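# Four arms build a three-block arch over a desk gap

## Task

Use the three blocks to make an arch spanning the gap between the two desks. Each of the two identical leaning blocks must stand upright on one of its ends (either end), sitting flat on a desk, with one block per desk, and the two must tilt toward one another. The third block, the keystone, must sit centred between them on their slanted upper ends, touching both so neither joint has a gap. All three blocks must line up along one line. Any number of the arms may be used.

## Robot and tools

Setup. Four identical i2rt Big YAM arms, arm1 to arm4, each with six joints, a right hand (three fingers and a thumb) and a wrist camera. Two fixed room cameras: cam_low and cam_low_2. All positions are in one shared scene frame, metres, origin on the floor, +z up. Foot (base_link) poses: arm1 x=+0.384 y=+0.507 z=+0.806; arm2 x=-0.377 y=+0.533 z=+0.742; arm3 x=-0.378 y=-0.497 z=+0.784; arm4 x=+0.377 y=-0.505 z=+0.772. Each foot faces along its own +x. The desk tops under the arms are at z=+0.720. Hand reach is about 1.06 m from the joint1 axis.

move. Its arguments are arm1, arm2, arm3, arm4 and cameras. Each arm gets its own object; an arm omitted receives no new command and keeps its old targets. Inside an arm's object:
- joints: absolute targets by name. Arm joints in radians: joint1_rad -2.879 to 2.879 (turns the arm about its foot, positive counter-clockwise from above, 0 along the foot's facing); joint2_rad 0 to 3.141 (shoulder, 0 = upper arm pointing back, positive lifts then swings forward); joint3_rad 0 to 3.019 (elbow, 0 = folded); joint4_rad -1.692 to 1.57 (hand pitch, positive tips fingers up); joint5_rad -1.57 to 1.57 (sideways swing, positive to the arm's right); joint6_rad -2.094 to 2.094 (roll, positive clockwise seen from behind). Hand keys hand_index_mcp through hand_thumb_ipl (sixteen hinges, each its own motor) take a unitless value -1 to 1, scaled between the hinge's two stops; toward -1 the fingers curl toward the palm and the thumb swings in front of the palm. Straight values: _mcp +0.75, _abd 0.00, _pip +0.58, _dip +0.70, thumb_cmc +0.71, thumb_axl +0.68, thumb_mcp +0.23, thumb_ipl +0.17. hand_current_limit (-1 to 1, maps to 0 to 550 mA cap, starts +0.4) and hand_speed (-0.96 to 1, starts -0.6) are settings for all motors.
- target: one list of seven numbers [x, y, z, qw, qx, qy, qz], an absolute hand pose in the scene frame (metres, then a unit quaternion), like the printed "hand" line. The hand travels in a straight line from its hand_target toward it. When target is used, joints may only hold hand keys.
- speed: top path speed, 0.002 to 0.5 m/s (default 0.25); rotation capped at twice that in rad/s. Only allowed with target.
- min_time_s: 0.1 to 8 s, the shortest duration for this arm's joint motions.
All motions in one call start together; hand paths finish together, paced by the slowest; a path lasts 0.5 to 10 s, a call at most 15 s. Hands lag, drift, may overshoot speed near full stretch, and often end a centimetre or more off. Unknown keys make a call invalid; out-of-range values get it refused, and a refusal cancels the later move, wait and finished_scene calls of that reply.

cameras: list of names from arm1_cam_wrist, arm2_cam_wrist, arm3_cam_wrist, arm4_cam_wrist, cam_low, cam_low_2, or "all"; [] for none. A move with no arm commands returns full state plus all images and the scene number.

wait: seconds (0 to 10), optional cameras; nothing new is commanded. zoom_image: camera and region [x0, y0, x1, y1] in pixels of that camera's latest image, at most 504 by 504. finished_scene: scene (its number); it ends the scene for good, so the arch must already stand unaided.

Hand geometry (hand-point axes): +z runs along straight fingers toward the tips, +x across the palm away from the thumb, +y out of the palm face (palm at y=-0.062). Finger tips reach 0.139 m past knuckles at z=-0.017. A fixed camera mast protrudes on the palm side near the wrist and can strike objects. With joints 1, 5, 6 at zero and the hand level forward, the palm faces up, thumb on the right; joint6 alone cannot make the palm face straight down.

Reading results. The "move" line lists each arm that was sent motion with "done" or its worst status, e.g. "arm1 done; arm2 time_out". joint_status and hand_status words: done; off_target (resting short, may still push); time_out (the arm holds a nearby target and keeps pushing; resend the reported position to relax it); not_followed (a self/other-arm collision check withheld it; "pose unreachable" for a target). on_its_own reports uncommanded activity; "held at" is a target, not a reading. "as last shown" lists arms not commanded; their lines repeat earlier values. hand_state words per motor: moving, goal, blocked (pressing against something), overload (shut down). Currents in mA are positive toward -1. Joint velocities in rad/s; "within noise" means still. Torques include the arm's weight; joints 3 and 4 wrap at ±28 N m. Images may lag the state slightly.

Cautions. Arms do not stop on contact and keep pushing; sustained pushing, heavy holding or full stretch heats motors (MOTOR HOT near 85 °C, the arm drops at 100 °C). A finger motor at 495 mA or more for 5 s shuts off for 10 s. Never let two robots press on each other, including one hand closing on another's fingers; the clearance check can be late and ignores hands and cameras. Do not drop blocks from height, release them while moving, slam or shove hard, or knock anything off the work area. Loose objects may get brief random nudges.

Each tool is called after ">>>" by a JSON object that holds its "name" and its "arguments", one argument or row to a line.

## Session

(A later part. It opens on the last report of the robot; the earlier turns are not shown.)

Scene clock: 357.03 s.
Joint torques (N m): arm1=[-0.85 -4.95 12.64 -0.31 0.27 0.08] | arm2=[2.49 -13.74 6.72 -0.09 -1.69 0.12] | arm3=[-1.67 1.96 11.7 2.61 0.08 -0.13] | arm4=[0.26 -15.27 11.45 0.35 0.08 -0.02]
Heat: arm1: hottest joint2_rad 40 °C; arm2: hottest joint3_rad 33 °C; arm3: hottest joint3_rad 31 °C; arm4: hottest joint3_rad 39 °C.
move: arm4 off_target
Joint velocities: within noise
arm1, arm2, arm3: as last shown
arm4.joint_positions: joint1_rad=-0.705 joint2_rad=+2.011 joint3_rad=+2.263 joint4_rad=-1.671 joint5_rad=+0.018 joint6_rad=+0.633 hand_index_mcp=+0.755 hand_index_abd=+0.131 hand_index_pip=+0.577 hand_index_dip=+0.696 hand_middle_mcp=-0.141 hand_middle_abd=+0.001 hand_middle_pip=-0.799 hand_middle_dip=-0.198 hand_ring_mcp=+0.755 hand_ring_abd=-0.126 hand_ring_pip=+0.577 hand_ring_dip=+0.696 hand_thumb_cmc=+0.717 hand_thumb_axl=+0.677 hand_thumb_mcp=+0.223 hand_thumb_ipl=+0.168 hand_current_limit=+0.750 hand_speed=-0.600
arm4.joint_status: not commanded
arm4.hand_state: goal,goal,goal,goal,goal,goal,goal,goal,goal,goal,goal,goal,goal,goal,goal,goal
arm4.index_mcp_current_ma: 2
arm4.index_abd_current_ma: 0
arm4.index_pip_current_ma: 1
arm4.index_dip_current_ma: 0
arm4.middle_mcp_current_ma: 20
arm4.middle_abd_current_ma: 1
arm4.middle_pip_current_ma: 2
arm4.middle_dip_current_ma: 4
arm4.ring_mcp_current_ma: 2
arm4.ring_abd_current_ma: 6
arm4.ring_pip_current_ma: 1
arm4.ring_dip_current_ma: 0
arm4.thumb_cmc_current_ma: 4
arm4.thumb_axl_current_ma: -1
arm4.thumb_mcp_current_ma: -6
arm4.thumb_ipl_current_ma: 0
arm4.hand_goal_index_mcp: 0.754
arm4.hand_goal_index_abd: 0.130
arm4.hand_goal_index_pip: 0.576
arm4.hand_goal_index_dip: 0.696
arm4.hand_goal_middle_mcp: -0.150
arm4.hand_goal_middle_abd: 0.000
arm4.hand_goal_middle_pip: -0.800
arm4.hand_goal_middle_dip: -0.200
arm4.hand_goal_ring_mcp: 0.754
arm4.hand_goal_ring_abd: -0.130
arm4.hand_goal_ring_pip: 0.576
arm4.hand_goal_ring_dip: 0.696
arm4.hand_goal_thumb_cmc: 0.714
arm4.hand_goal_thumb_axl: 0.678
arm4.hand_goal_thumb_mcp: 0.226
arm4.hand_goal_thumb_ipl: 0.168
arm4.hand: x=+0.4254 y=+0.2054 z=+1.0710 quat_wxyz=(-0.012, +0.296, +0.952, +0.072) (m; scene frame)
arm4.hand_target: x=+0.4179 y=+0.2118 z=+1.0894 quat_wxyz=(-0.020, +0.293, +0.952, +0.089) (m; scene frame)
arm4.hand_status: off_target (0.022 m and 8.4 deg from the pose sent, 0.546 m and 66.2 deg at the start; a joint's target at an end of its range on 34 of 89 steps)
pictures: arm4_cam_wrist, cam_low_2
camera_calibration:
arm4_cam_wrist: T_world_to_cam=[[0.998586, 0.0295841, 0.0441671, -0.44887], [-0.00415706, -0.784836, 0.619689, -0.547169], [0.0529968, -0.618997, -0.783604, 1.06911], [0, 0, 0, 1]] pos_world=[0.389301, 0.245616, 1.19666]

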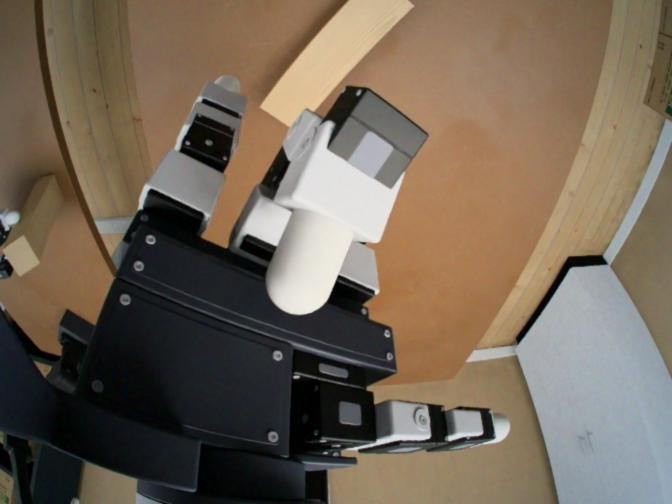

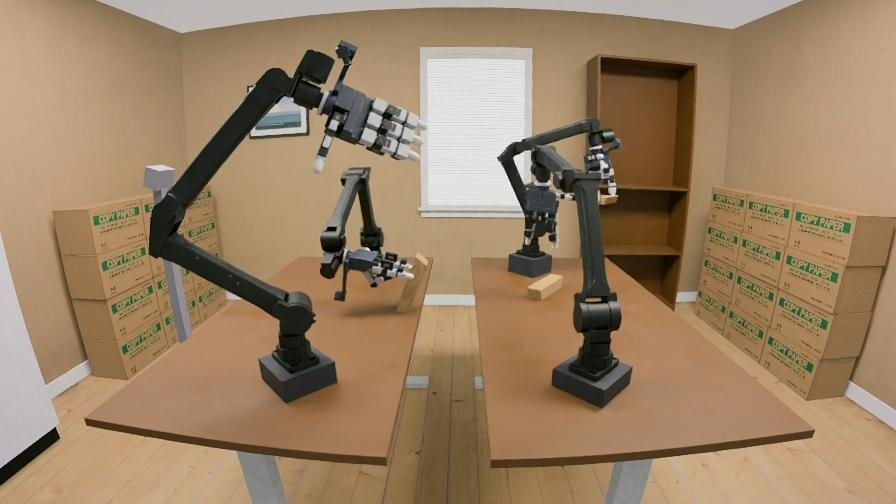

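>>> {"name": "zoom_image", "arguments": {
  "camera": "cam_low_2",
  "region": [500, 210, 600, 310]
}}

>>> {"name": "move", "arguments": {
  "cameras": ["cam_low"]
}}

>>> {"name": "zoom_image", "arguments": {
  "camera": "cam_low",
  "region": [350, 190, 450, 290]
}}

Scaled by 5.040 from the camera's 896x504 image, which has a finer 1280x720 frame.

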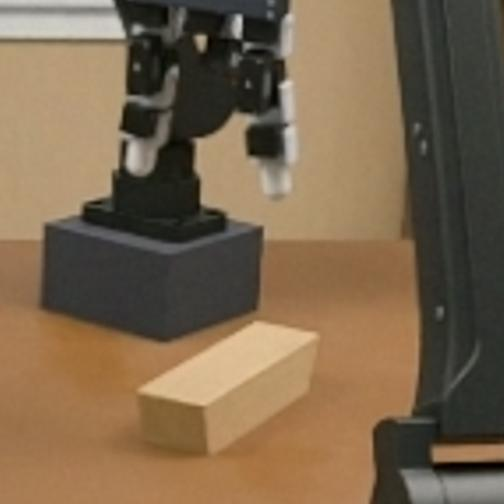

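Scene clock: 363.23 s.
Joint torques (N m): arm1=[-0.73 -4.72 12.64 -0.36 0.27 0.08] | arm2=[2.49 -13.74 6.72 -0.09 -1.69 0.12] | arm3=[-1.67 1.96 11.69 2.62 0.08 -0.13] | arm4=[0.32 -15.56 11.51 0.49 0.08 -0.01]
Heat: arm1: hottest joint3_rad 40 °C; arm2: hottest joint3_rad 33 °C; arm3: hottest joint3_rad 31 °C; arm4: hottest joint3_rad 40 °C.
Joint velocities: within noise
arm1.joint_positions: joint1_rad=+2.489 joint2_rad=+1.111 joint3_rad=+1.467 joint4_rad=-1.671 joint5_rad=+0.075 joint6_rad=+1.637 hand_index_mcp=+0.753 hand_index_abd=-0.064 hand_index_pip=+0.575 hand_index_dip=+0.696 hand_middle_mcp=-0.145 hand_middle_abd=+0.001 hand_middle_pip=-0.798 hand_middle_dip=-0.197 hand_ring_mcp=+0.763 hand_ring_abd=+0.055 hand_ring_pip=+0.580 hand_ring_dip=+0.696 hand_thumb_cmc=-0.567 hand_thumb_axl=+0.677 hand_thumb_mcp=+0.224 hand_thumb_ipl=+0.168 hand_current_limit=+0.750 hand_speed=-0.600
arm1.joint_status: not commanded
arm1.hand_state: goal,blocked,goal,goal,goal,goal,goal,goal,goal,blocked,goal,goal,goal,goal,goal,goal
arm1.index_mcp_current_ma: 0
arm1.index_abd_current_ma: 481
arm1.index_pip_current_ma: 0
arm1.index_dip_current_ma: 0
arm1.middle_mcp_current_ma: 4
arm1.middle_abd_current_ma: 0
arm1.middle_pip_current_ma: 1
arm1.middle_dip_current_ma: 2
arm1.ring_mcp_current_ma: 10
arm1.ring_abd_current_ma: -481
arm1.ring_pip_current_ma: 2
arm1.ring_dip_current_ma: 0
arm1.thumb_cmc_current_ma: 2
arm1.thumb_axl_current_ma: 0
arm1.thumb_mcp_current_ma: -2
arm1.thumb_ipl_current_ma: 0
arm1.hand_goal_index_mcp: 0.754
arm1.hand_goal_index_abd: -0.300
arm1.hand_goal_index_pip: 0.576
arm1.hand_goal_index_dip: 0.696
arm1.hand_goal_middle_mcp: -0.150
arm1.hand_goal_middle_abd: 0.000
arm1.hand_goal_middle_pip: -0.800
arm1.hand_goal_middle_dip: -0.200
arm1.hand_goal_ring_mcp: 0.754
arm1.hand_goal_ring_abd: 0.300
arm1.hand_goal_ring_pip: 0.576
arm1.hand_goal_ring_dip: 0.696
arm1.hand_goal_thumb_cmc: -0.570
arm1.hand_goal_thumb_axl: 0.678
arm1.hand_goal_thumb_mcp: 0.226
arm1.hand_goal_thumb_ipl: 0.168
arm1.hand: x=+0.6983 y=+0.4398 z=+1.1982 quat_wxyz=(+0.027, +0.991, +0.010, +0.129) (m; scene frame)
arm1.hand_target: x=+0.6995 y=+0.4399 z=+1.2186 quat_wxyz=(+0.023, +0.988, +0.001, +0.153) (m; scene frame)
arm1.hand_status: not commanded
arm2.joint_positions: joint1_rad=-0.850 joint2_rad=+1.965 joint3_rad=+1.441 joint4_rad=-1.377 joint5_rad=-1.430 joint6_rad=+1.226 hand_index_mcp=+0.723 hand_index_abd=-0.054 hand_index_pip=+0.563 hand_index_dip=+0.689 hand_middle_mcp=-0.148 hand_middle_abd=+0.001 hand_middle_pip=-0.798 hand_middle_dip=-0.197 hand_ring_mcp=+0.709 hand_ring_abd=+0.074 hand_ring_pip=+0.556 hand_ring_dip=+0.686 hand_thumb_cmc=+0.707 hand_thumb_axl=+0.677 hand_thumb_mcp=+0.223 hand_thumb_ipl=+0.168 hand_current_limit=+0.750 hand_speed=-0.600
arm2.joint_status: not commanded
arm2.hand_state: blocked,blocked,goal,goal,goal,goal,goal,goal,blocked,blocked,blocked,goal,goal,goal,goal,goal
arm2.index_mcp_current_ma: -82
arm2.index_abd_current_ma: 481
arm2.index_pip_current_ma: -25
arm2.index_dip_current_ma: -10
arm2.middle_mcp_current_ma: 2
arm2.middle_abd_current_ma: 0
arm2.middle_pip_current_ma: 2
arm2.middle_dip_current_ma: 3
arm2.ring_mcp_current_ma: -132
arm2.ring_abd_current_ma: -481
arm2.ring_pip_current_ma: -43
arm2.ring_dip_current_ma: -18
arm2.thumb_cmc_current_ma: -12
arm2.thumb_axl_current_ma: -1
arm2.thumb_mcp_current_ma: -6
arm2.thumb_ipl_current_ma: 0
arm2.hand_goal_index_mcp: 0.754
arm2.hand_goal_index_abd: -0.300
arm2.hand_goal_index_pip: 0.576
arm2.hand_goal_index_dip: 0.696
arm2.hand_goal_middle_mcp: -0.150
arm2.hand_goal_middle_abd: 0.000
arm2.hand_goal_middle_pip: -0.800
arm2.hand_goal_middle_dip: -0.200
arm2.hand_goal_ring_mcp: 0.754
arm2.hand_goal_ring_abd: 0.300
arm2.hand_goal_ring_pip: 0.576
arm2.hand_goal_ring_dip: 0.696
arm2.hand_goal_thumb_cmc: 0.714
arm2.hand_goal_thumb_axl: 0.678
arm2.hand_goal_thumb_mcp: 0.226
arm2.hand_goal_thumb_ipl: 0.168
arm2.hand: x=-0.2397 y=+0.0199 z=+0.8320 quat_wxyz=(-0.459, +0.539, -0.527, +0.469) (m; scene frame)
arm2.hand_target: x=-0.2380 y=+0.0221 z=+0.8252 quat_wxyz=(-0.467, +0.532, -0.531, +0.466) (m; scene frame)
arm2.hand_status: not commanded
arm3.joint_positions: joint1_rad=-0.486 joint2_rad=+0.616 joint3_rad=+1.393 joint4_rad=-1.200 joint5_rad=-0.022 joint6_rad=+1.102 hand_index_mcp=+0.755 hand_index_abd=+0.001 hand_index_pip=+0.577 hand_index_dip=+0.696 hand_middle_mcp=+0.755 hand_middle_abd=+0.001 hand_middle_pip=+0.577 hand_middle_dip=+0.696 hand_ring_mcp=+0.755 hand_ring_abd=+0.001 hand_ring_pip=+0.577 hand_ring_dip=+0.696 hand_thumb_cmc=+0.715 hand_thumb_axl=+0.677 hand_thumb_mcp=+0.226 hand_thumb_ipl=+0.168 hand_current_limit=+0.400 hand_speed=-0.600
arm3.joint_status: not commanded
arm3.hand_state: goal,goal,goal,goal,goal,goal,goal,goal,goal,goal,goal,goal,goal,goal,goal,goal
arm3.index_mcp_current_ma: 0
arm3.index_abd_current_ma: 0
arm3.index_pip_current_ma: 0
arm3.index_dip_current_ma: 0
arm3.middle_mcp_current_ma: 0
arm3.middle_abd_current_ma: 0
arm3.middle_pip_current_ma: 0
arm3.middle_dip_current_ma: 0
arm3.ring_mcp_current_ma: 0
arm3.ring_abd_current_ma: 0
arm3.ring_pip_current_ma: 0
arm3.ring_dip_current_ma: 0
arm3.thumb_cmc_current_ma: 0
arm3.thumb_axl_current_ma: 0
arm3.thumb_mcp_current_ma: 0
arm3.thumb_ipl_current_ma: 0
arm3.hand_goal_index_mcp: 0.754
arm3.hand_goal_index_abd: 0.000
arm3.hand_goal_index_pip: 0.576
arm3.hand_goal_index_dip: 0.696
arm3.hand_goal_middle_mcp: 0.754
arm3.hand_goal_middle_abd: 0.000
arm3.hand_goal_middle_pip: 0.576
arm3.hand_goal_middle_dip: 0.696
arm3.hand_goal_ring_mcp: 0.754
arm3.hand_goal_ring_abd: 0.000
arm3.hand_goal_ring_pip: 0.576
arm3.hand_goal_ring_dip: 0.696
arm3.hand_goal_thumb_cmc: 0.714
arm3.hand_goal_thumb_axl: 0.678
arm3.hand_goal_thumb_mcp: 0.226
arm3.hand_goal_thumb_ipl: 0.168
arm3.hand: x=-0.1076 y=-0.4854 z=+1.3707 quat_wxyz=(+0.023, +0.767, +0.340, +0.543) (m; scene frame)
arm3.hand_target: x=-0.1111 y=-0.4866 z=+1.3818 quat_wxyz=(+0.024, +0.761, +0.337, +0.553) (m; scene frame)
arm3.hand_status: not commanded
arm4.joint_positions: joint1_rad=-0.705 joint2_rad=+2.011 joint3_rad=+2.263 joint4_rad=-1.671 joint5_rad=+0.018 joint6_rad=+0.633 hand_index_mcp=+0.755 hand_index_abd=+0.131 hand_index_pip=+0.577 hand_index_dip=+0.696 hand_middle_mcp=-0.141 hand_middle_abd=+0.001 hand_middle_pip=-0.799 hand_middle_dip=-0.198 hand_ring_mcp=+0.755 hand_ring_abd=-0.126 hand_ring_pip=+0.577 hand_ring_dip=+0.696 hand_thumb_cmc=+0.717 hand_thumb_axl=+0.677 hand_thumb_mcp=+0.223 hand_thumb_ipl=+0.168 hand_current_limit=+0.750 hand_speed=-0.600
arm4.joint_status: not commanded
arm4.hand_state: goal,goal,goal,goal,goal,goal,goal,goal,goal,goal,goal,goal,goal,goal,goal,goal
arm4.index_mcp_current_ma: 2
arm4.index_abd_current_ma: 0
arm4.index_pip_current_ma: 1
arm4.index_dip_current_ma: 0
arm4.middle_mcp_current_ma: 20
arm4.middle_abd_current_ma: 1
arm4.middle_pip_current_ma: 2
arm4.middle_dip_current_ma: 4
arm4.ring_mcp_current_ma: 2
arm4.ring_abd_current_ma: 6
arm4.ring_pip_current_ma: 1
arm4.ring_dip_current_ma: 0
arm4.thumb_cmc_current_ma: 4
arm4.thumb_axl_current_ma: -1
arm4.thumb_mcp_current_ma: -6
arm4.thumb_ipl_current_ma: 0
arm4.hand_goal_index_mcp: 0.754
arm4.hand_goal_index_abd: 0.130
arm4.hand_goal_index_pip: 0.576
arm4.hand_goal_index_dip: 0.696
arm4.hand_goal_middle_mcp: -0.150
arm4.hand_goal_middle_abd: 0.000
arm4.hand_goal_middle_pip: -0.800
arm4.hand_goal_middle_dip: -0.200
arm4.hand_goal_ring_mcp: 0.754
arm4.hand_goal_ring_abd: -0.130
arm4.hand_goal_ring_pip: 0.576
arm4.hand_goal_ring_dip: 0.696
arm4.hand_goal_thumb_cmc: 0.714
arm4.hand_goal_thumb_axl: 0.678
arm4.hand_goal_thumb_mcp: 0.226
arm4.hand_goal_thumb_ipl: 0.168
arm4.hand: x=+0.4254 y=+0.2054 z=+1.0710 quat_wxyz=(-0.012, +0.296, +0.952, +0.072) (m; scene frame)
arm4.hand_target: x=+0.4179 y=+0.2118 z=+1.0894 quat_wxyz=(-0.020, +0.293, +0.952, +0.089) (m; scene frame)
arm4.hand_status: off_target (0.022 m and 8.4 deg from the pose sent, 0.546 m and 66.2 deg at the start; a joint's target at an end of its range on 34 of 89 steps)
pictures: cam_low

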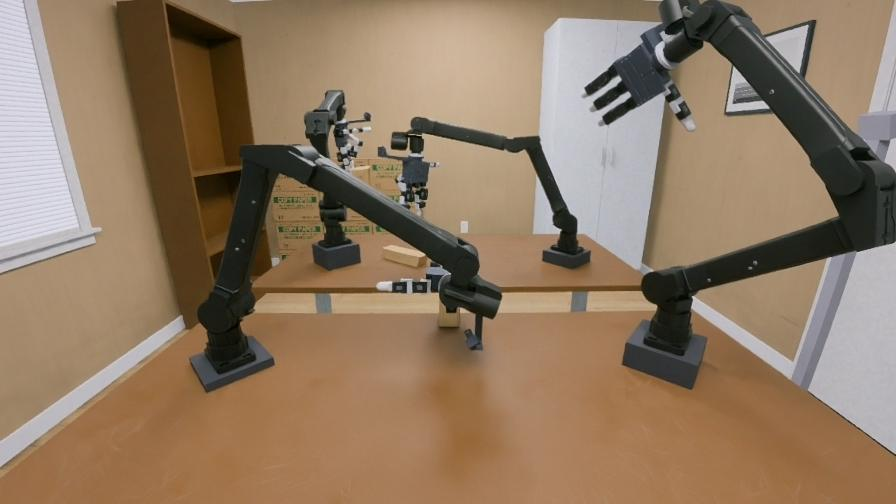

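Scaled by 5.040 from the camera's 896x504 image, which has a finer 1280x720 frame.

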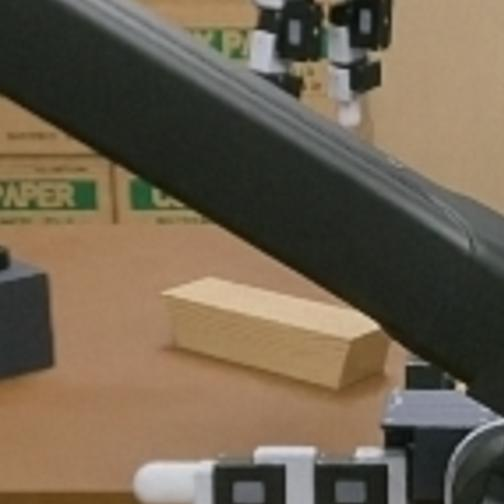

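>>> {"name": "zoom_image", "arguments": {
  "camera": "cam_low",
  "region": [290, 200, 380, 290]
}}

>>> {"name": "zoom_image", "arguments": {
  "camera": "cam_low",
  "region": [520, 200, 610, 290]
}}

Scaled by 5.600 from the camera's 896x504 image, which has a finer 1280x720 frame.

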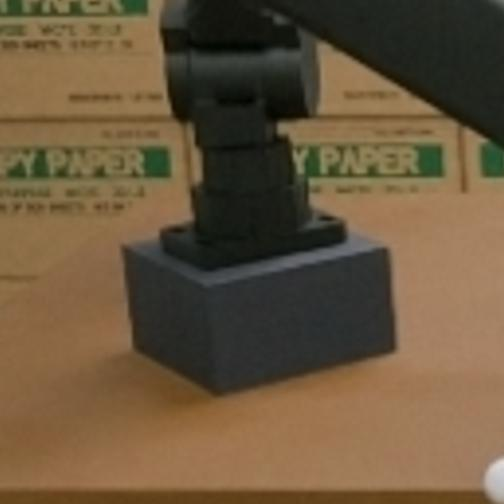

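Scaled by 5.600 from the camera's 896x504 image, which has a finer 1280x720 frame.

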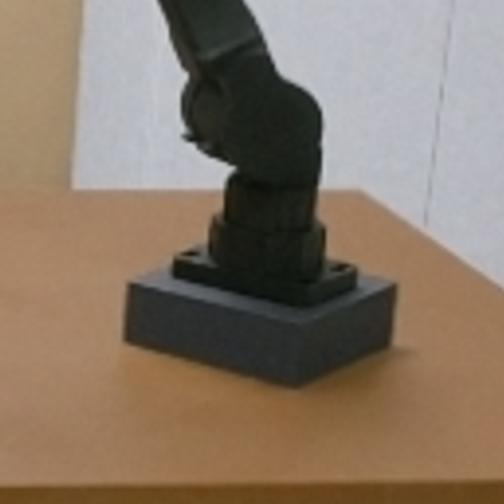

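>>> {"name": "move", "arguments": {
  "arm4": {"target":[0.452,0.248,1.04,0,0.3049,0.9524,0],"speed":0.2},
  "cameras": ["arm4_cam_wrist"]
}}

Scene clock: 378.77 s.
Joint torques (N m): arm1=[-0.97 -4.95 12.57 -0.35 0.27 0.07] | arm2=[2.49 -13.74 6.72 -0.08 -1.68 0.12] | arm3=[-1.67 2.02 11.69 2.62 0.08 -0.12] | arm4=[-0.91 -16.5 11.54 0.36 0.15 -0.23]
Heat: arm1: hottest joint3_rad 40 °C; arm2: hottest joint3_rad 33 °C; arm3: hottest joint3_rad 31 °C; arm4: hottest joint3_rad 42 °C.
move: arm4 off_target
Joint velocities: within noise
arm1, arm2, arm3: as last shown
arm4.joint_positions: joint1_rad=-0.744 joint2_rad=+2.142 joint3_rad=+2.361 joint4_rad=-1.672 joint5_rad=+0.008 joint6_rad=+0.605 hand_index_mcp=+0.755 hand_index_abd=+0.131 hand_index_pip=+0.577 hand_index_dip=+0.696 hand_middle_mcp=-0.141 hand_middle_abd=+0.001 hand_middle_pip=-0.799 hand_middle_dip=-0.198 hand_ring_mcp=+0.755 hand_ring_abd=-0.126 hand_ring_pip=+0.577 hand_ring_dip=+0.696 hand_thumb_cmc=+0.717 hand_thumb_axl=+0.677 hand_thumb_mcp=+0.223 hand_thumb_ipl=+0.168 hand_current_limit=+0.750 hand_speed=-0.600
arm4.joint_status: not commanded
arm4.hand_state: goal,goal,goal,goal,goal,goal,goal,goal,goal,goal,goal,goal,goal,goal,goal,goal
arm4.index_mcp_current_ma: 2
arm4.index_abd_current_ma: 0
arm4.index_pip_current_ma: 1
arm4.index_dip_current_ma: 0
arm4.middle_mcp_current_ma: 20
arm4.middle_abd_current_ma: 1
arm4.middle_pip_current_ma: 2
arm4.middle_dip_current_ma: 4
arm4.ring_mcp_current_ma: 2
arm4.ring_abd_current_ma: 6
arm4.ring_pip_current_ma: 1
arm4.ring_dip_current_ma: 0
arm4.thumb_cmc_current_ma: 4
arm4.thumb_axl_current_ma: -1
arm4.thumb_mcp_current_ma: -6
arm4.thumb_ipl_current_ma: 0
arm4.hand_goal_index_mcp: 0.754
arm4.hand_goal_index_abd: 0.130
arm4.hand_goal_index_pip: 0.576
arm4.hand_goal_index_dip: 0.696
arm4.hand_goal_middle_mcp: -0.150
arm4.hand_goal_middle_abd: 0.000
arm4.hand_goal_middle_pip: -0.800
arm4.hand_goal_middle_dip: -0.200
arm4.hand_goal_ring_mcp: 0.754
arm4.hand_goal_ring_abd: -0.130
arm4.hand_goal_ring_pip: 0.576
arm4.hand_goal_ring_dip: 0.696
arm4.hand_goal_thumb_cmc: 0.714
arm4.hand_goal_thumb_axl: 0.678
arm4.hand_goal_thumb_mcp: 0.226
arm4.hand_goal_thumb_ipl: 0.168
arm4.hand: x=+0.4496 y=+0.2386 z=+1.0231 quat_wxyz=(-0.009, +0.301, +0.952, +0.055) (m; scene frame)
arm4.hand_target: x=+0.4518 y=+0.2467 z=+1.0395 quat_wxyz=(-0.014, +0.296, +0.952, +0.072) (m; scene frame)
arm4.hand_status: off_target (0.020 m and 6.4 deg from the pose sent, 0.059 m and 8.4 deg at the start; a joint's target at an end of its range on 43 of 44 steps)
pictures: arm4_cam_wrist
camera_calibration:
arm4_cam_wrist: T_world_to_cam=[[0.999038, 0.0222958, 0.0377727, -0.463851], [-0.00743928, -0.762562, 0.646872, -0.522958], [0.0432266, -0.64653, -0.761663, 1.03924], [0, 0, 0, 1]] pos_world=[0.414591, 0.283456, 1.14736]

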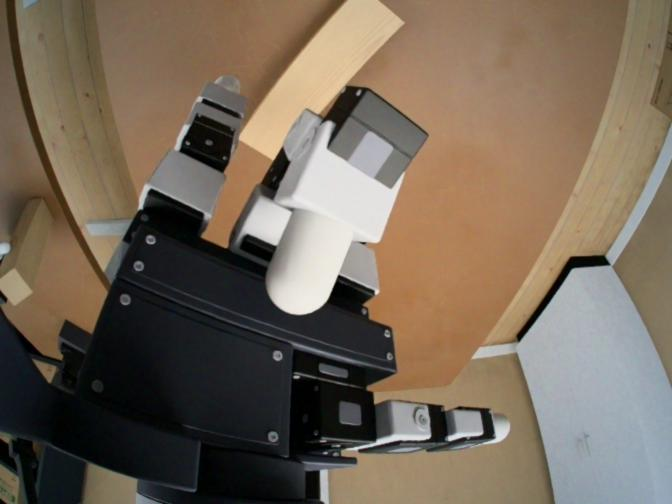

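>>> {"name": "move", "arguments": {
  "arm4": {"target":[0.454,0.240,0.96,0,0.3173,0.9483,0],"speed":0.15},
  "cameras": ["arm4_cam_wrist","cam_low_2","cam_low"]
}}

>>> {"name": "zoom_image", "arguments": {
  "camera": "cam_low_2",
  "region": [500, 210, 600, 310]
}}

>>> {"name": "zoom_image", "arguments": {
  "camera": "cam_low",
  "region": [350, 190, 450, 290]
}}

Scene clock: 388.23 s.
Joint torques (N m): arm1=[-0.91 -5.13 12.59 -0.35 0.26 0.1] | arm2=[2.43 -13.74 6.71 -0.09 -1.69 0.12] | arm3=[-1.67 1.96 11.69 2.61 0.08 -0.13] | arm4=[-0.97 -16.56 8.05 0.2 0.03 0.08]
Heat: arm1: hottest joint3_rad 40 °C; arm2: hottest joint3_rad 32 °C; arm3: hottest joint3_rad 31 °C; arm4: hottest joint3_rad 43 °C.
move: arm4 off_target
Joint velocities: within noise
arm1, arm2, arm3: as last shown
arm4.joint_positions: joint1_rad=-0.744 joint2_rad=+2.207 joint3_rad=+2.345 joint4_rad=-1.672 joint5_rad=-0.003 joint6_rad=+0.617 hand_index_mcp=+0.755 hand_index_abd=+0.131 hand_index_pip=+0.577 hand_index_dip=+0.696 hand_middle_mcp=-0.141 hand_middle_abd=+0.001 hand_middle_pip=-0.799 hand_middle_dip=-0.198 hand_ring_mcp=+0.755 hand_ring_abd=-0.126 hand_ring_pip=+0.577 hand_ring_dip=+0.696 hand_thumb_cmc=+0.716 hand_thumb_axl=+0.677 hand_thumb_mcp=+0.223 hand_thumb_ipl=+0.168 hand_current_limit=+0.750 hand_speed=-0.600
arm4.joint_status: not commanded
arm4.hand_state: goal,goal,goal,goal,goal,goal,goal,goal,goal,goal,goal,goal,goal,goal,goal,goal
arm4.index_mcp_current_ma: 2
arm4.index_abd_current_ma: 0
arm4.index_pip_current_ma: 1
arm4.index_dip_current_ma: 0
arm4.middle_mcp_current_ma: 20
arm4.middle_abd_current_ma: 1
arm4.middle_pip_current_ma: 2
arm4.middle_dip_current_ma: 4
arm4.ring_mcp_current_ma: 1
arm4.ring_abd_current_ma: 6
arm4.ring_pip_current_ma: 1
arm4.ring_dip_current_ma: 0
arm4.thumb_cmc_current_ma: 3
arm4.thumb_axl_current_ma: -1
arm4.thumb_mcp_current_ma: -6
arm4.thumb_ipl_current_ma: 0
arm4.hand_goal_index_mcp: 0.754
arm4.hand_goal_index_abd: 0.130
arm4.hand_goal_index_pip: 0.576
arm4.hand_goal_index_dip: 0.696
arm4.hand_goal_middle_mcp: -0.150
arm4.hand_goal_middle_abd: 0.000
arm4.hand_goal_middle_pip: -0.800
arm4.hand_goal_middle_dip: -0.200
arm4.hand_goal_ring_mcp: 0.754
arm4.hand_goal_ring_abd: -0.130
arm4.hand_goal_ring_pip: 0.576
arm4.hand_goal_ring_dip: 0.696
arm4.hand_goal_thumb_cmc: 0.714
arm4.hand_goal_thumb_axl: 0.678
arm4.hand_goal_thumb_mcp: 0.226
arm4.hand_goal_thumb_ipl: 0.168
arm4.hand: x=+0.4488 y=+0.2409 z=+0.9685 quat_wxyz=(-0.003, +0.307, +0.952, +0.015) (m; scene frame)
arm4.hand_target: x=+0.4539 y=+0.2397 z=+0.9599 quat_wxyz=(-0.001, +0.316, +0.949, +0.007) (m; scene frame)
arm4.hand_status: off_target (0.010 m and 2.1 deg from the pose sent, 0.063 m and 6.6 deg at the start; a joint's target at an end of its range on 34 of 37 steps)
pictures: arm4_cam_wrist, cam_low, cam_low_2
camera_calibration:
arm4_cam_wrist: T_world_to_cam=[[0.99962, 0.0128718, 0.0243563, -0.446051], [-0.00808447, -0.708133, 0.706032, -0.556001], [0.0263354, -0.705961, -0.707761, 0.96891], [0, 0, 0, 1]] pos_world=[0.41587, 0.296032, 1.08918]

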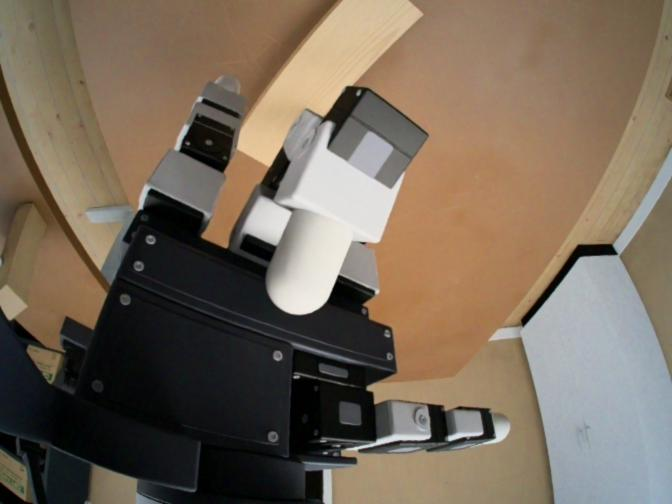

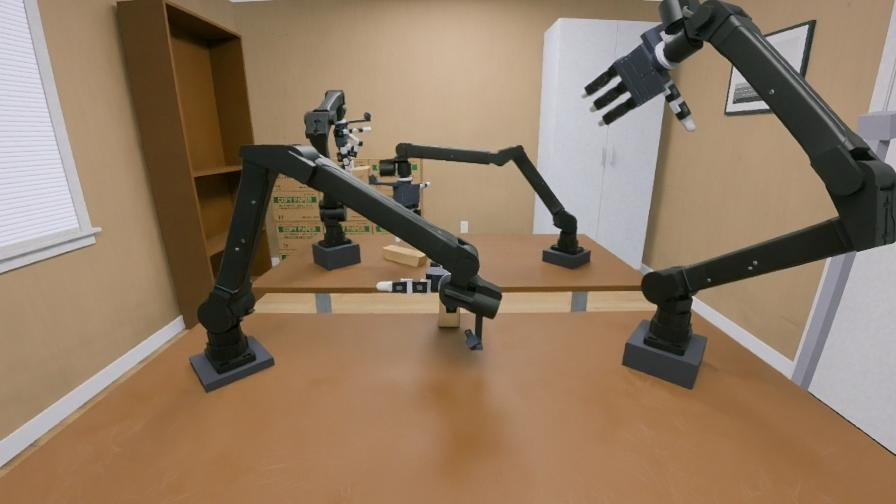

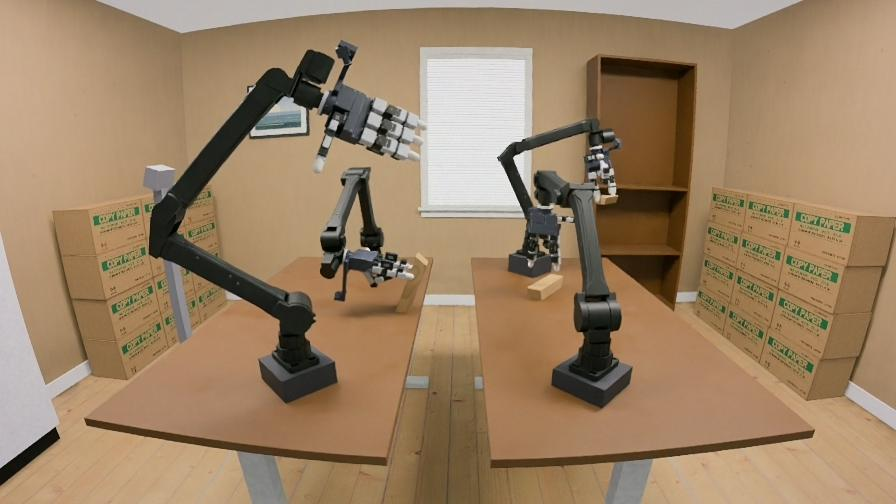

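Scaled by 5.040 from the camera's 896x504 image, which has a finer 1280x720 frame.

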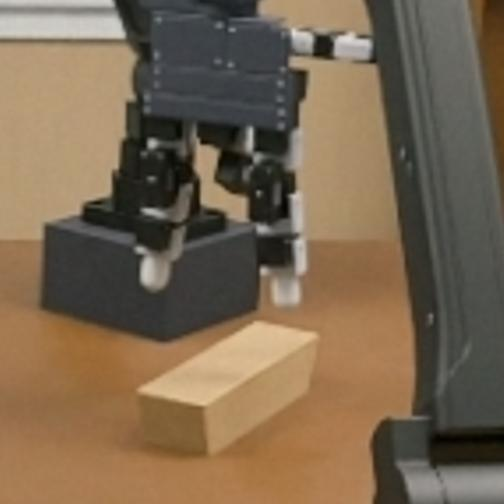

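Scaled by 5.040 from the camera's 896x504 image, which has a finer 1280x720 frame.

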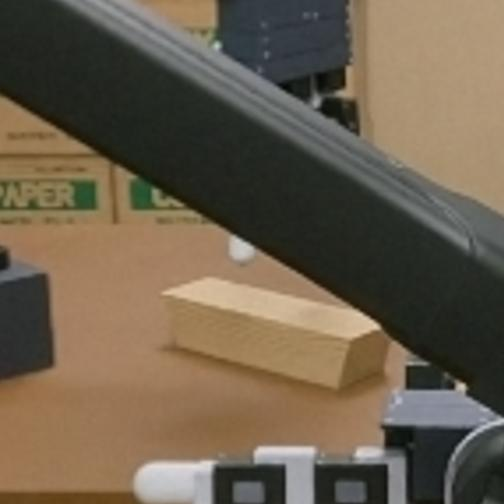

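>>> {"name": "move", "arguments": {
  "arm4": {"target":[0.450,0.233,0.912,0,0.3173,0.9483,0],"speed":0.1},
  "cameras": ["cam_low_2","cam_low"]
}}

>>> {"name": "zoom_image", "arguments": {
  "camera": "cam_low_2",
  "region": [500, 210, 600, 310]
}}

>>> {"name": "zoom_image", "arguments": {
  "camera": "cam_low",
  "region": [350, 190, 450, 290]
}}

Scene clock: 393.90 s.
Joint torques (N m): arm1=[-0.91 -4.95 12.63 -0.32 0.25 0.09] | arm2=[2.49 -13.74 6.71 -0.09 -1.69 0.12] | arm3=[-1.61 1.96 11.69 2.61 0.08 -0.13] | arm4=[-0.56 -18.08 7.69 0.7 0.04 0.1]
Heat: arm1: hottest joint3_rad 40 °C; arm2: hottest joint3_rad 32 °C; arm3: hottest joint3_rad 31 °C; arm4: hottest joint3_rad 43 °C.
move: arm4 done
Joint velocities: within noise
arm1, arm2, arm3: as last shown
arm4.joint_positions: joint1_rad=-0.744 joint2_rad=+2.207 joint3_rad=+2.189 joint4_rad=-1.561 joint5_rad=-0.005 joint6_rad=+0.625 hand_index_mcp=+0.755 hand_index_abd=+0.131 hand_index_pip=+0.577 hand_index_dip=+0.696 hand_middle_mcp=-0.141 hand_middle_abd=+0.001 hand_middle_pip=-0.799 hand_middle_dip=-0.198 hand_ring_mcp=+0.755 hand_ring_abd=-0.126 hand_ring_pip=+0.577 hand_ring_dip=+0.696 hand_thumb_cmc=+0.716 hand_thumb_axl=+0.677 hand_thumb_mcp=+0.223 hand_thumb_ipl=+0.168 hand_current_limit=+0.750 hand_speed=-0.600
arm4.joint_status: not commanded
arm4.hand_state: goal,goal,goal,goal,goal,goal,goal,goal,goal,goal,goal,goal,goal,goal,goal,goal
arm4.index_mcp_current_ma: 1
arm4.index_abd_current_ma: 0
arm4.index_pip_current_ma: 1
arm4.index_dip_current_ma: 0
arm4.middle_mcp_current_ma: 20
arm4.middle_abd_current_ma: 1
arm4.middle_pip_current_ma: 2
arm4.middle_dip_current_ma: 4
arm4.ring_mcp_current_ma: 1
arm4.ring_abd_current_ma: 5
arm4.ring_pip_current_ma: 1
arm4.ring_dip_current_ma: 0
arm4.thumb_cmc_current_ma: 3
arm4.thumb_axl_current_ma: -1
arm4.thumb_mcp_current_ma: -6
arm4.thumb_ipl_current_ma: 0
arm4.hand_goal_index_mcp: 0.754
arm4.hand_goal_index_abd: 0.130
arm4.hand_goal_index_pip: 0.576
arm4.hand_goal_index_dip: 0.696
arm4.hand_goal_middle_mcp: -0.150
arm4.hand_goal_middle_abd: 0.000
arm4.hand_goal_middle_pip: -0.800
arm4.hand_goal_middle_dip: -0.200
arm4.hand_goal_ring_mcp: 0.754
arm4.hand_goal_ring_abd: -0.130
arm4.hand_goal_ring_pip: 0.576
arm4.hand_goal_ring_dip: 0.696
arm4.hand_goal_thumb_cmc: 0.714
arm4.hand_goal_thumb_axl: 0.678
arm4.hand_goal_thumb_mcp: 0.226
arm4.hand_goal_thumb_ipl: 0.168
arm4.hand: x=+0.4492 y=+0.2322 z=+0.9061 quat_wxyz=(+0.003, +0.311, +0.951, -0.008) (m; scene frame)
arm4.hand_target: x=+0.4499 y=+0.2330 z=+0.9120 quat_wxyz=(+0.000, +0.317, +0.948, +0.000) (m; scene frame)
arm4.hand_status: done (0.006 m and 1.2 deg from the pose sent, 0.057 m and 2.1 deg at the start)
pictures: cam_low, cam_low_2

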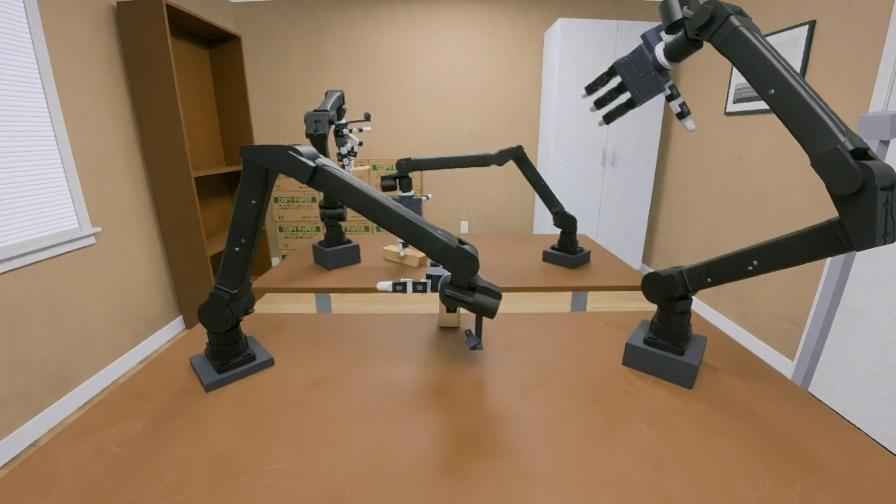

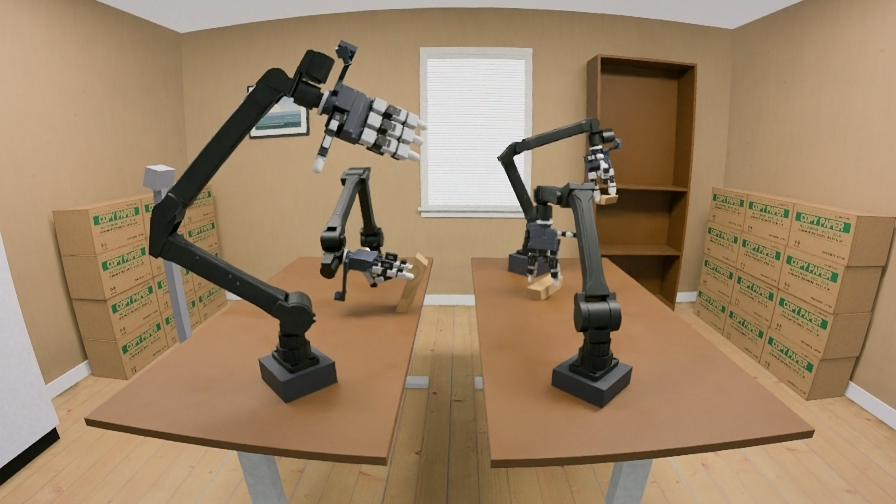

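Scaled by 5.040 from the camera's 896x504 image, which has a finer 1280x720 frame.

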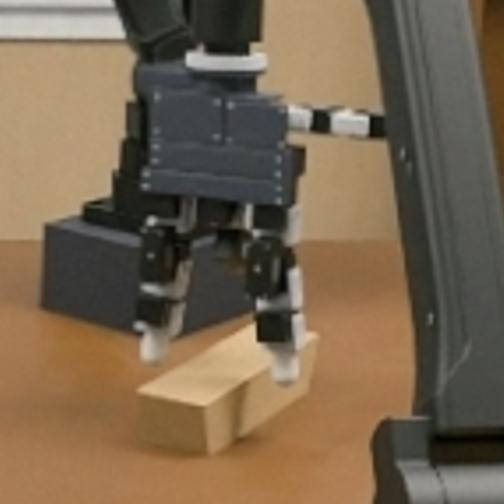

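Scaled by 5.040 from the camera's 896x504 image, which has a finer 1280x720 frame.

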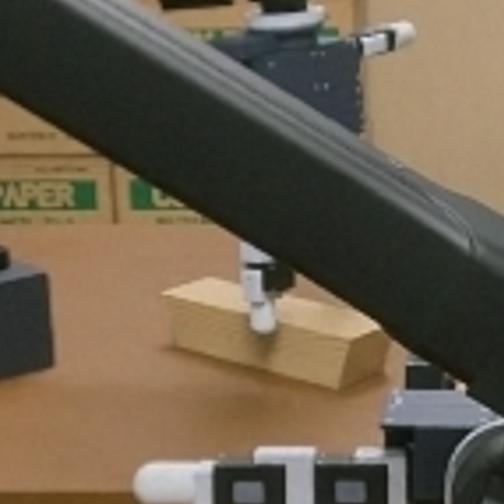

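>>> {"name": "move", "arguments": {
  "arm4": {"target":[0.4475,0.2300,0.882,0,0.3173,0.9483,0],"speed":0.08},
  "cameras": ["cam_low_2","cam_low"]
}}

>>> {"name": "zoom_image", "arguments": {
  "camera": "cam_low_2",
  "region": [500, 210, 600, 310]
}}

>>> {"name": "zoom_image", "arguments": {
  "camera": "cam_low",
  "region": [350, 190, 450, 290]
}}

Scene clock: 399.17 s.
Joint torques (N m): arm1=[-0.91 -4.95 12.64 -0.34 0.27 0.08] | arm2=[2.43 -13.74 6.71 -0.08 -1.69 0.12] | arm3=[-1.67 2.02 11.69 2.61 0.08 -0.13] | arm4=[-0.15 -18.49 7.51 0.68 0.06 0.11]
Heat: arm1: hottest joint3_rad 40 °C; arm2: hottest joint3_rad 32 °C; arm3: hottest joint3_rad 31 °C; arm4: hottest joint3_rad 43 °C.
move: arm4 done
Joint velocities: within noise
arm1, arm2, arm3: as last shown
arm4.joint_positions: joint1_rad=-0.744 joint2_rad=+2.207 joint3_rad=+2.102 joint4_rad=-1.479 joint5_rad=-0.005 joint6_rad=+0.628 hand_index_mcp=+0.755 hand_index_abd=+0.131 hand_index_pip=+0.577 hand_index_dip=+0.696 hand_middle_mcp=-0.141 hand_middle_abd=+0.001 hand_middle_pip=-0.799 hand_middle_dip=-0.198 hand_ring_mcp=+0.755 hand_ring_abd=-0.126 hand_ring_pip=+0.577 hand_ring_dip=+0.696 hand_thumb_cmc=+0.716 hand_thumb_axl=+0.677 hand_thumb_mcp=+0.223 hand_thumb_ipl=+0.168 hand_current_limit=+0.750 hand_speed=-0.600
arm4.joint_status: not commanded
arm4.hand_state: goal,goal,goal,goal,goal,goal,goal,goal,goal,goal,goal,goal,goal,goal,goal,goal
arm4.index_mcp_current_ma: 1
arm4.index_abd_current_ma: 0
arm4.index_pip_current_ma: 1
arm4.index_dip_current_ma: 0
arm4.middle_mcp_current_ma: 20
arm4.middle_abd_current_ma: 1
arm4.middle_pip_current_ma: 2
arm4.middle_dip_current_ma: 4
arm4.ring_mcp_current_ma: 1
arm4.ring_abd_current_ma: 5
arm4.ring_pip_current_ma: 1
arm4.ring_dip_current_ma: 0
arm4.thumb_cmc_current_ma: 3
arm4.thumb_axl_current_ma: -1
arm4.thumb_mcp_current_ma: -6
arm4.thumb_ipl_current_ma: 0
arm4.hand_goal_index_mcp: 0.754
arm4.hand_goal_index_abd: 0.130
arm4.hand_goal_index_pip: 0.576
arm4.hand_goal_index_dip: 0.696
arm4.hand_goal_middle_mcp: -0.150
arm4.hand_goal_middle_abd: 0.000
arm4.hand_goal_middle_pip: -0.800
arm4.hand_goal_middle_dip: -0.200
arm4.hand_goal_ring_mcp: 0.754
arm4.hand_goal_ring_abd: -0.130
arm4.hand_goal_ring_pip: 0.576
arm4.hand_goal_ring_dip: 0.696
arm4.hand_goal_thumb_cmc: 0.714
arm4.hand_goal_thumb_axl: 0.678
arm4.hand_goal_thumb_mcp: 0.226
arm4.hand_goal_thumb_ipl: 0.168
arm4.hand: x=+0.4496 y=+0.2286 z=+0.8731 quat_wxyz=(+0.004, +0.312, +0.950, -0.010) (m; scene frame)
arm4.hand_target: x=+0.4474 y=+0.2300 z=+0.8820 quat_wxyz=(+0.000, +0.317, +0.948, +0.000) (m; scene frame)
arm4.hand_status: done (0.009 m and 1.3 deg from the pose sent, 0.024 m and 1.2 deg at the start)
pictures: cam_low, cam_low_2

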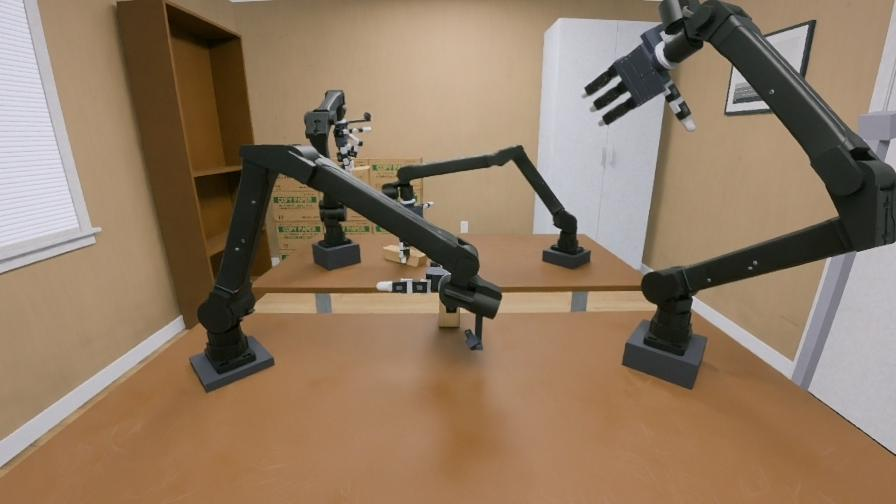

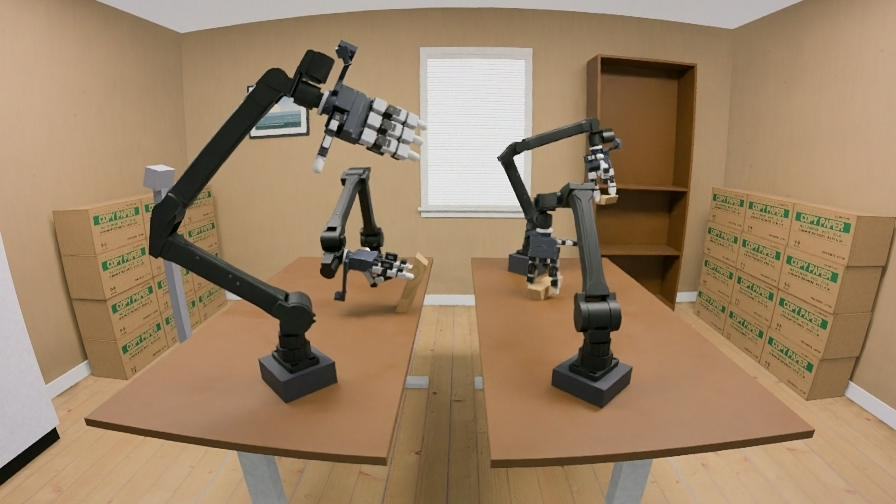

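Scaled by 5.040 from the camera's 896x504 image, which has a finer 1280x720 frame.

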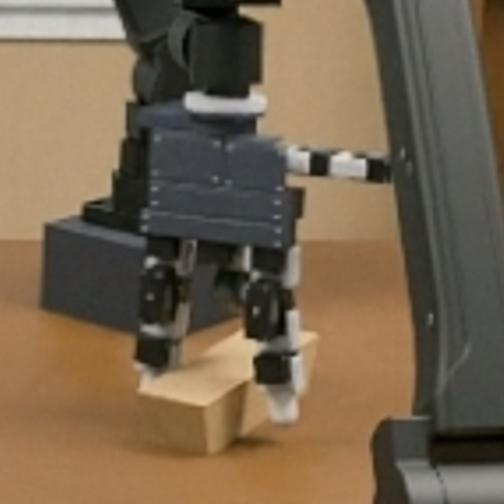

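Scaled by 5.040 from the camera's 896x504 image, which has a finer 1280x720 frame.

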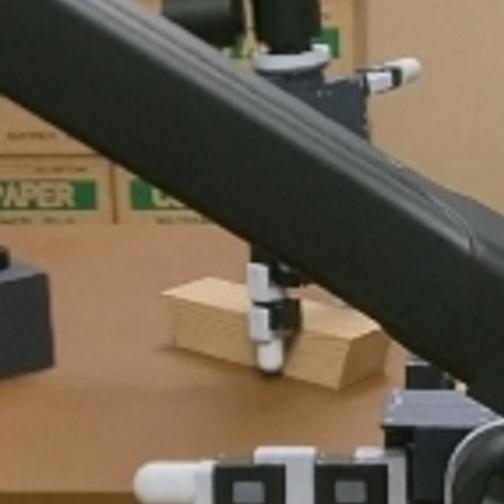

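>>> {"name": "move", "arguments": {
  "arm4": {"target":[0.4475,0.2300,0.893,0,0.3173,0.9483,0],"speed":0.08}
}}

Scene clock: 401.53 s.
Joint torques (N m): arm1=[-0.97 -5.13 12.57 -0.29 0.27 0.1] | arm2=[2.49 -13.68 6.71 -0.09 -1.69 0.12] | arm3=[-1.67 2.02 11.69 2.62 0.08 -0.13] | arm4=[0.03 -18.61 8.96 0.01 0.04 0.11]
Heat: arm1: hottest joint3_rad 40 °C; arm2: hottest joint3_rad 32 °C; arm3: hottest joint3_rad 31 °C; arm4: hottest joint3_rad 43 °C.
move: arm4 off_target
Joint velocities: within noise
arm1, arm2, arm3: as last shown
arm4.joint_positions: joint1_rad=-0.744 joint2_rad=+2.207 joint3_rad=+2.102 joint4_rad=-1.487 joint5_rad=-0.005 joint6_rad=+0.628 hand_index_mcp=+0.755 hand_index_abd=+0.131 hand_index_pip=+0.577 hand_index_dip=+0.696 hand_middle_mcp=-0.141 hand_middle_abd=+0.001 hand_middle_pip=-0.799 hand_middle_dip=-0.198 hand_ring_mcp=+0.755 hand_ring_abd=-0.126 hand_ring_pip=+0.577 hand_ring_dip=+0.696 hand_thumb_cmc=+0.716 hand_thumb_axl=+0.677 hand_thumb_mcp=+0.223 hand_thumb_ipl=+0.168 hand_current_limit=+0.750 hand_speed=-0.600
arm4.joint_status: not commanded
arm4.hand_state: goal,goal,goal,goal,goal,goal,goal,goal,goal,goal,goal,goal,goal,goal,goal,goal
arm4.index_mcp_current_ma: 1
arm4.index_abd_current_ma: 0
arm4.index_pip_current_ma: 1
arm4.index_dip_current_ma: 0
arm4.middle_mcp_current_ma: 20
arm4.middle_abd_current_ma: 1
arm4.middle_pip_current_ma: 2
arm4.middle_dip_current_ma: 4
arm4.ring_mcp_current_ma: 1
arm4.ring_abd_current_ma: 5
arm4.ring_pip_current_ma: 1
arm4.ring_dip_current_ma: 0
arm4.thumb_cmc_current_ma: 3
arm4.thumb_axl_current_ma: -1
arm4.thumb_mcp_current_ma: -6
arm4.thumb_ipl_current_ma: 0
arm4.hand_goal_index_mcp: 0.754
arm4.hand_goal_index_abd: 0.130
arm4.hand_goal_index_pip: 0.576
arm4.hand_goal_index_dip: 0.696
arm4.hand_goal_middle_mcp: -0.150
arm4.hand_goal_middle_abd: 0.000
arm4.hand_goal_middle_pip: -0.800
arm4.hand_goal_middle_dip: -0.200
arm4.hand_goal_ring_mcp: 0.754
arm4.hand_goal_ring_abd: -0.130
arm4.hand_goal_ring_pip: 0.576
arm4.hand_goal_ring_dip: 0.696
arm4.hand_goal_thumb_cmc: 0.714
arm4.hand_goal_thumb_axl: 0.678
arm4.hand_goal_thumb_mcp: 0.226
arm4.hand_goal_thumb_ipl: 0.168
arm4.hand: x=+0.4496 y=+0.2267 z=+0.8727 quat_wxyz=(+0.005, +0.312, +0.950, -0.013) (m; scene frame)
arm4.hand_target: x=+0.4474 y=+0.2297 z=+0.8928 quat_wxyz=(+0.000, +0.317, +0.948, +0.000) (m; scene frame)
arm4.hand_status: off_target (0.021 m and 1.7 deg from the pose sent, 0.020 m and 1.3 deg at the start)
pictures: none

>>> {"name": "move", "arguments": {
  "arm4": {"target":[0.4475,0.2310,0.905,0,0.3173,0.9483,0],"speed":0.08}
}}

Scene clock: 403.87 s.
Joint torques (N m): arm1=[-0.97 -4.89 12.64 -0.35 0.26 0.1] | arm2=[2.49 -13.74 6.72 -0.08 -1.69 0.12] | arm3=[-1.67 2.02 11.67 2.62 0.08 -0.13] | arm4=[-0.38 -18.84 10.81 -0.08 0.12 0.09]
Heat: arm1: hottest joint3_rad 40 °C; arm2: hottest joint3_rad 32 °C; arm3: hottest joint3_rad 31 °C; arm4: hottest joint3_rad 42 °C.
move: arm4 off_target
Joint velocities: within noise
arm1, arm2, arm3: as last shown
arm4.joint_positions: joint1_rad=-0.744 joint2_rad=+2.207 joint3_rad=+2.102 joint4_rad=-1.514 joint5_rad=-0.007 joint6_rad=+0.629 hand_index_mcp=+0.754 hand_index_abd=+0.131 hand_index_pip=+0.577 hand_index_dip=+0.696 hand_middle_mcp=-0.141 hand_middle_abd=+0.001 hand_middle_pip=-0.799 hand_middle_dip=-0.198 hand_ring_mcp=+0.752 hand_ring_abd=-0.132 hand_ring_pip=+0.577 hand_ring_dip=+0.696 hand_thumb_cmc=+0.716 hand_thumb_axl=+0.677 hand_thumb_mcp=+0.223 hand_thumb_ipl=+0.168 hand_current_limit=+0.750 hand_speed=-0.600
arm4.joint_status: not commanded
arm4.hand_state: goal,goal,goal,goal,goal,goal,goal,goal,goal,goal,goal,goal,goal,goal,goal,goal
arm4.index_mcp_current_ma: 0
arm4.index_abd_current_ma: 0
arm4.index_pip_current_ma: 1
arm4.index_dip_current_ma: 0
arm4.middle_mcp_current_ma: 20
arm4.middle_abd_current_ma: 1
arm4.middle_pip_current_ma: 2
arm4.middle_dip_current_ma: 4
arm4.ring_mcp_current_ma: -3
arm4.ring_abd_current_ma: -3
arm4.ring_pip_current_ma: 1
arm4.ring_dip_current_ma: 0
arm4.thumb_cmc_current_ma: 3
arm4.thumb_axl_current_ma: -1
arm4.thumb_mcp_current_ma: -6
arm4.thumb_ipl_current_ma: 0
arm4.hand_goal_index_mcp: 0.754
arm4.hand_goal_index_abd: 0.130
arm4.hand_goal_index_pip: 0.576
arm4.hand_goal_index_dip: 0.696
arm4.hand_goal_middle_mcp: -0.150
arm4.hand_goal_middle_abd: 0.000
arm4.hand_goal_middle_pip: -0.800
arm4.hand_goal_middle_dip: -0.200
arm4.hand_goal_ring_mcp: 0.754
arm4.hand_goal_ring_abd: -0.130
arm4.hand_goal_ring_pip: 0.576
arm4.hand_goal_ring_dip: 0.696
arm4.hand_goal_thumb_cmc: 0.714
arm4.hand_goal_thumb_axl: 0.678
arm4.hand_goal_thumb_mcp: 0.226
arm4.hand_goal_thumb_ipl: 0.168
arm4.hand: x=+0.4492 y=+0.2199 z=+0.8713 quat_wxyz=(+0.008, +0.313, +0.949, -0.026) (m; scene frame)
arm4.hand_target: x=+0.4476 y=+0.2297 z=+0.9049 quat_wxyz=(+0.000, +0.317, +0.948, +0.000) (m; scene frame)
arm4.hand_status: off_target (0.035 m and 3.2 deg from the pose sent, 0.033 m and 1.7 deg at the start)
pictures: none


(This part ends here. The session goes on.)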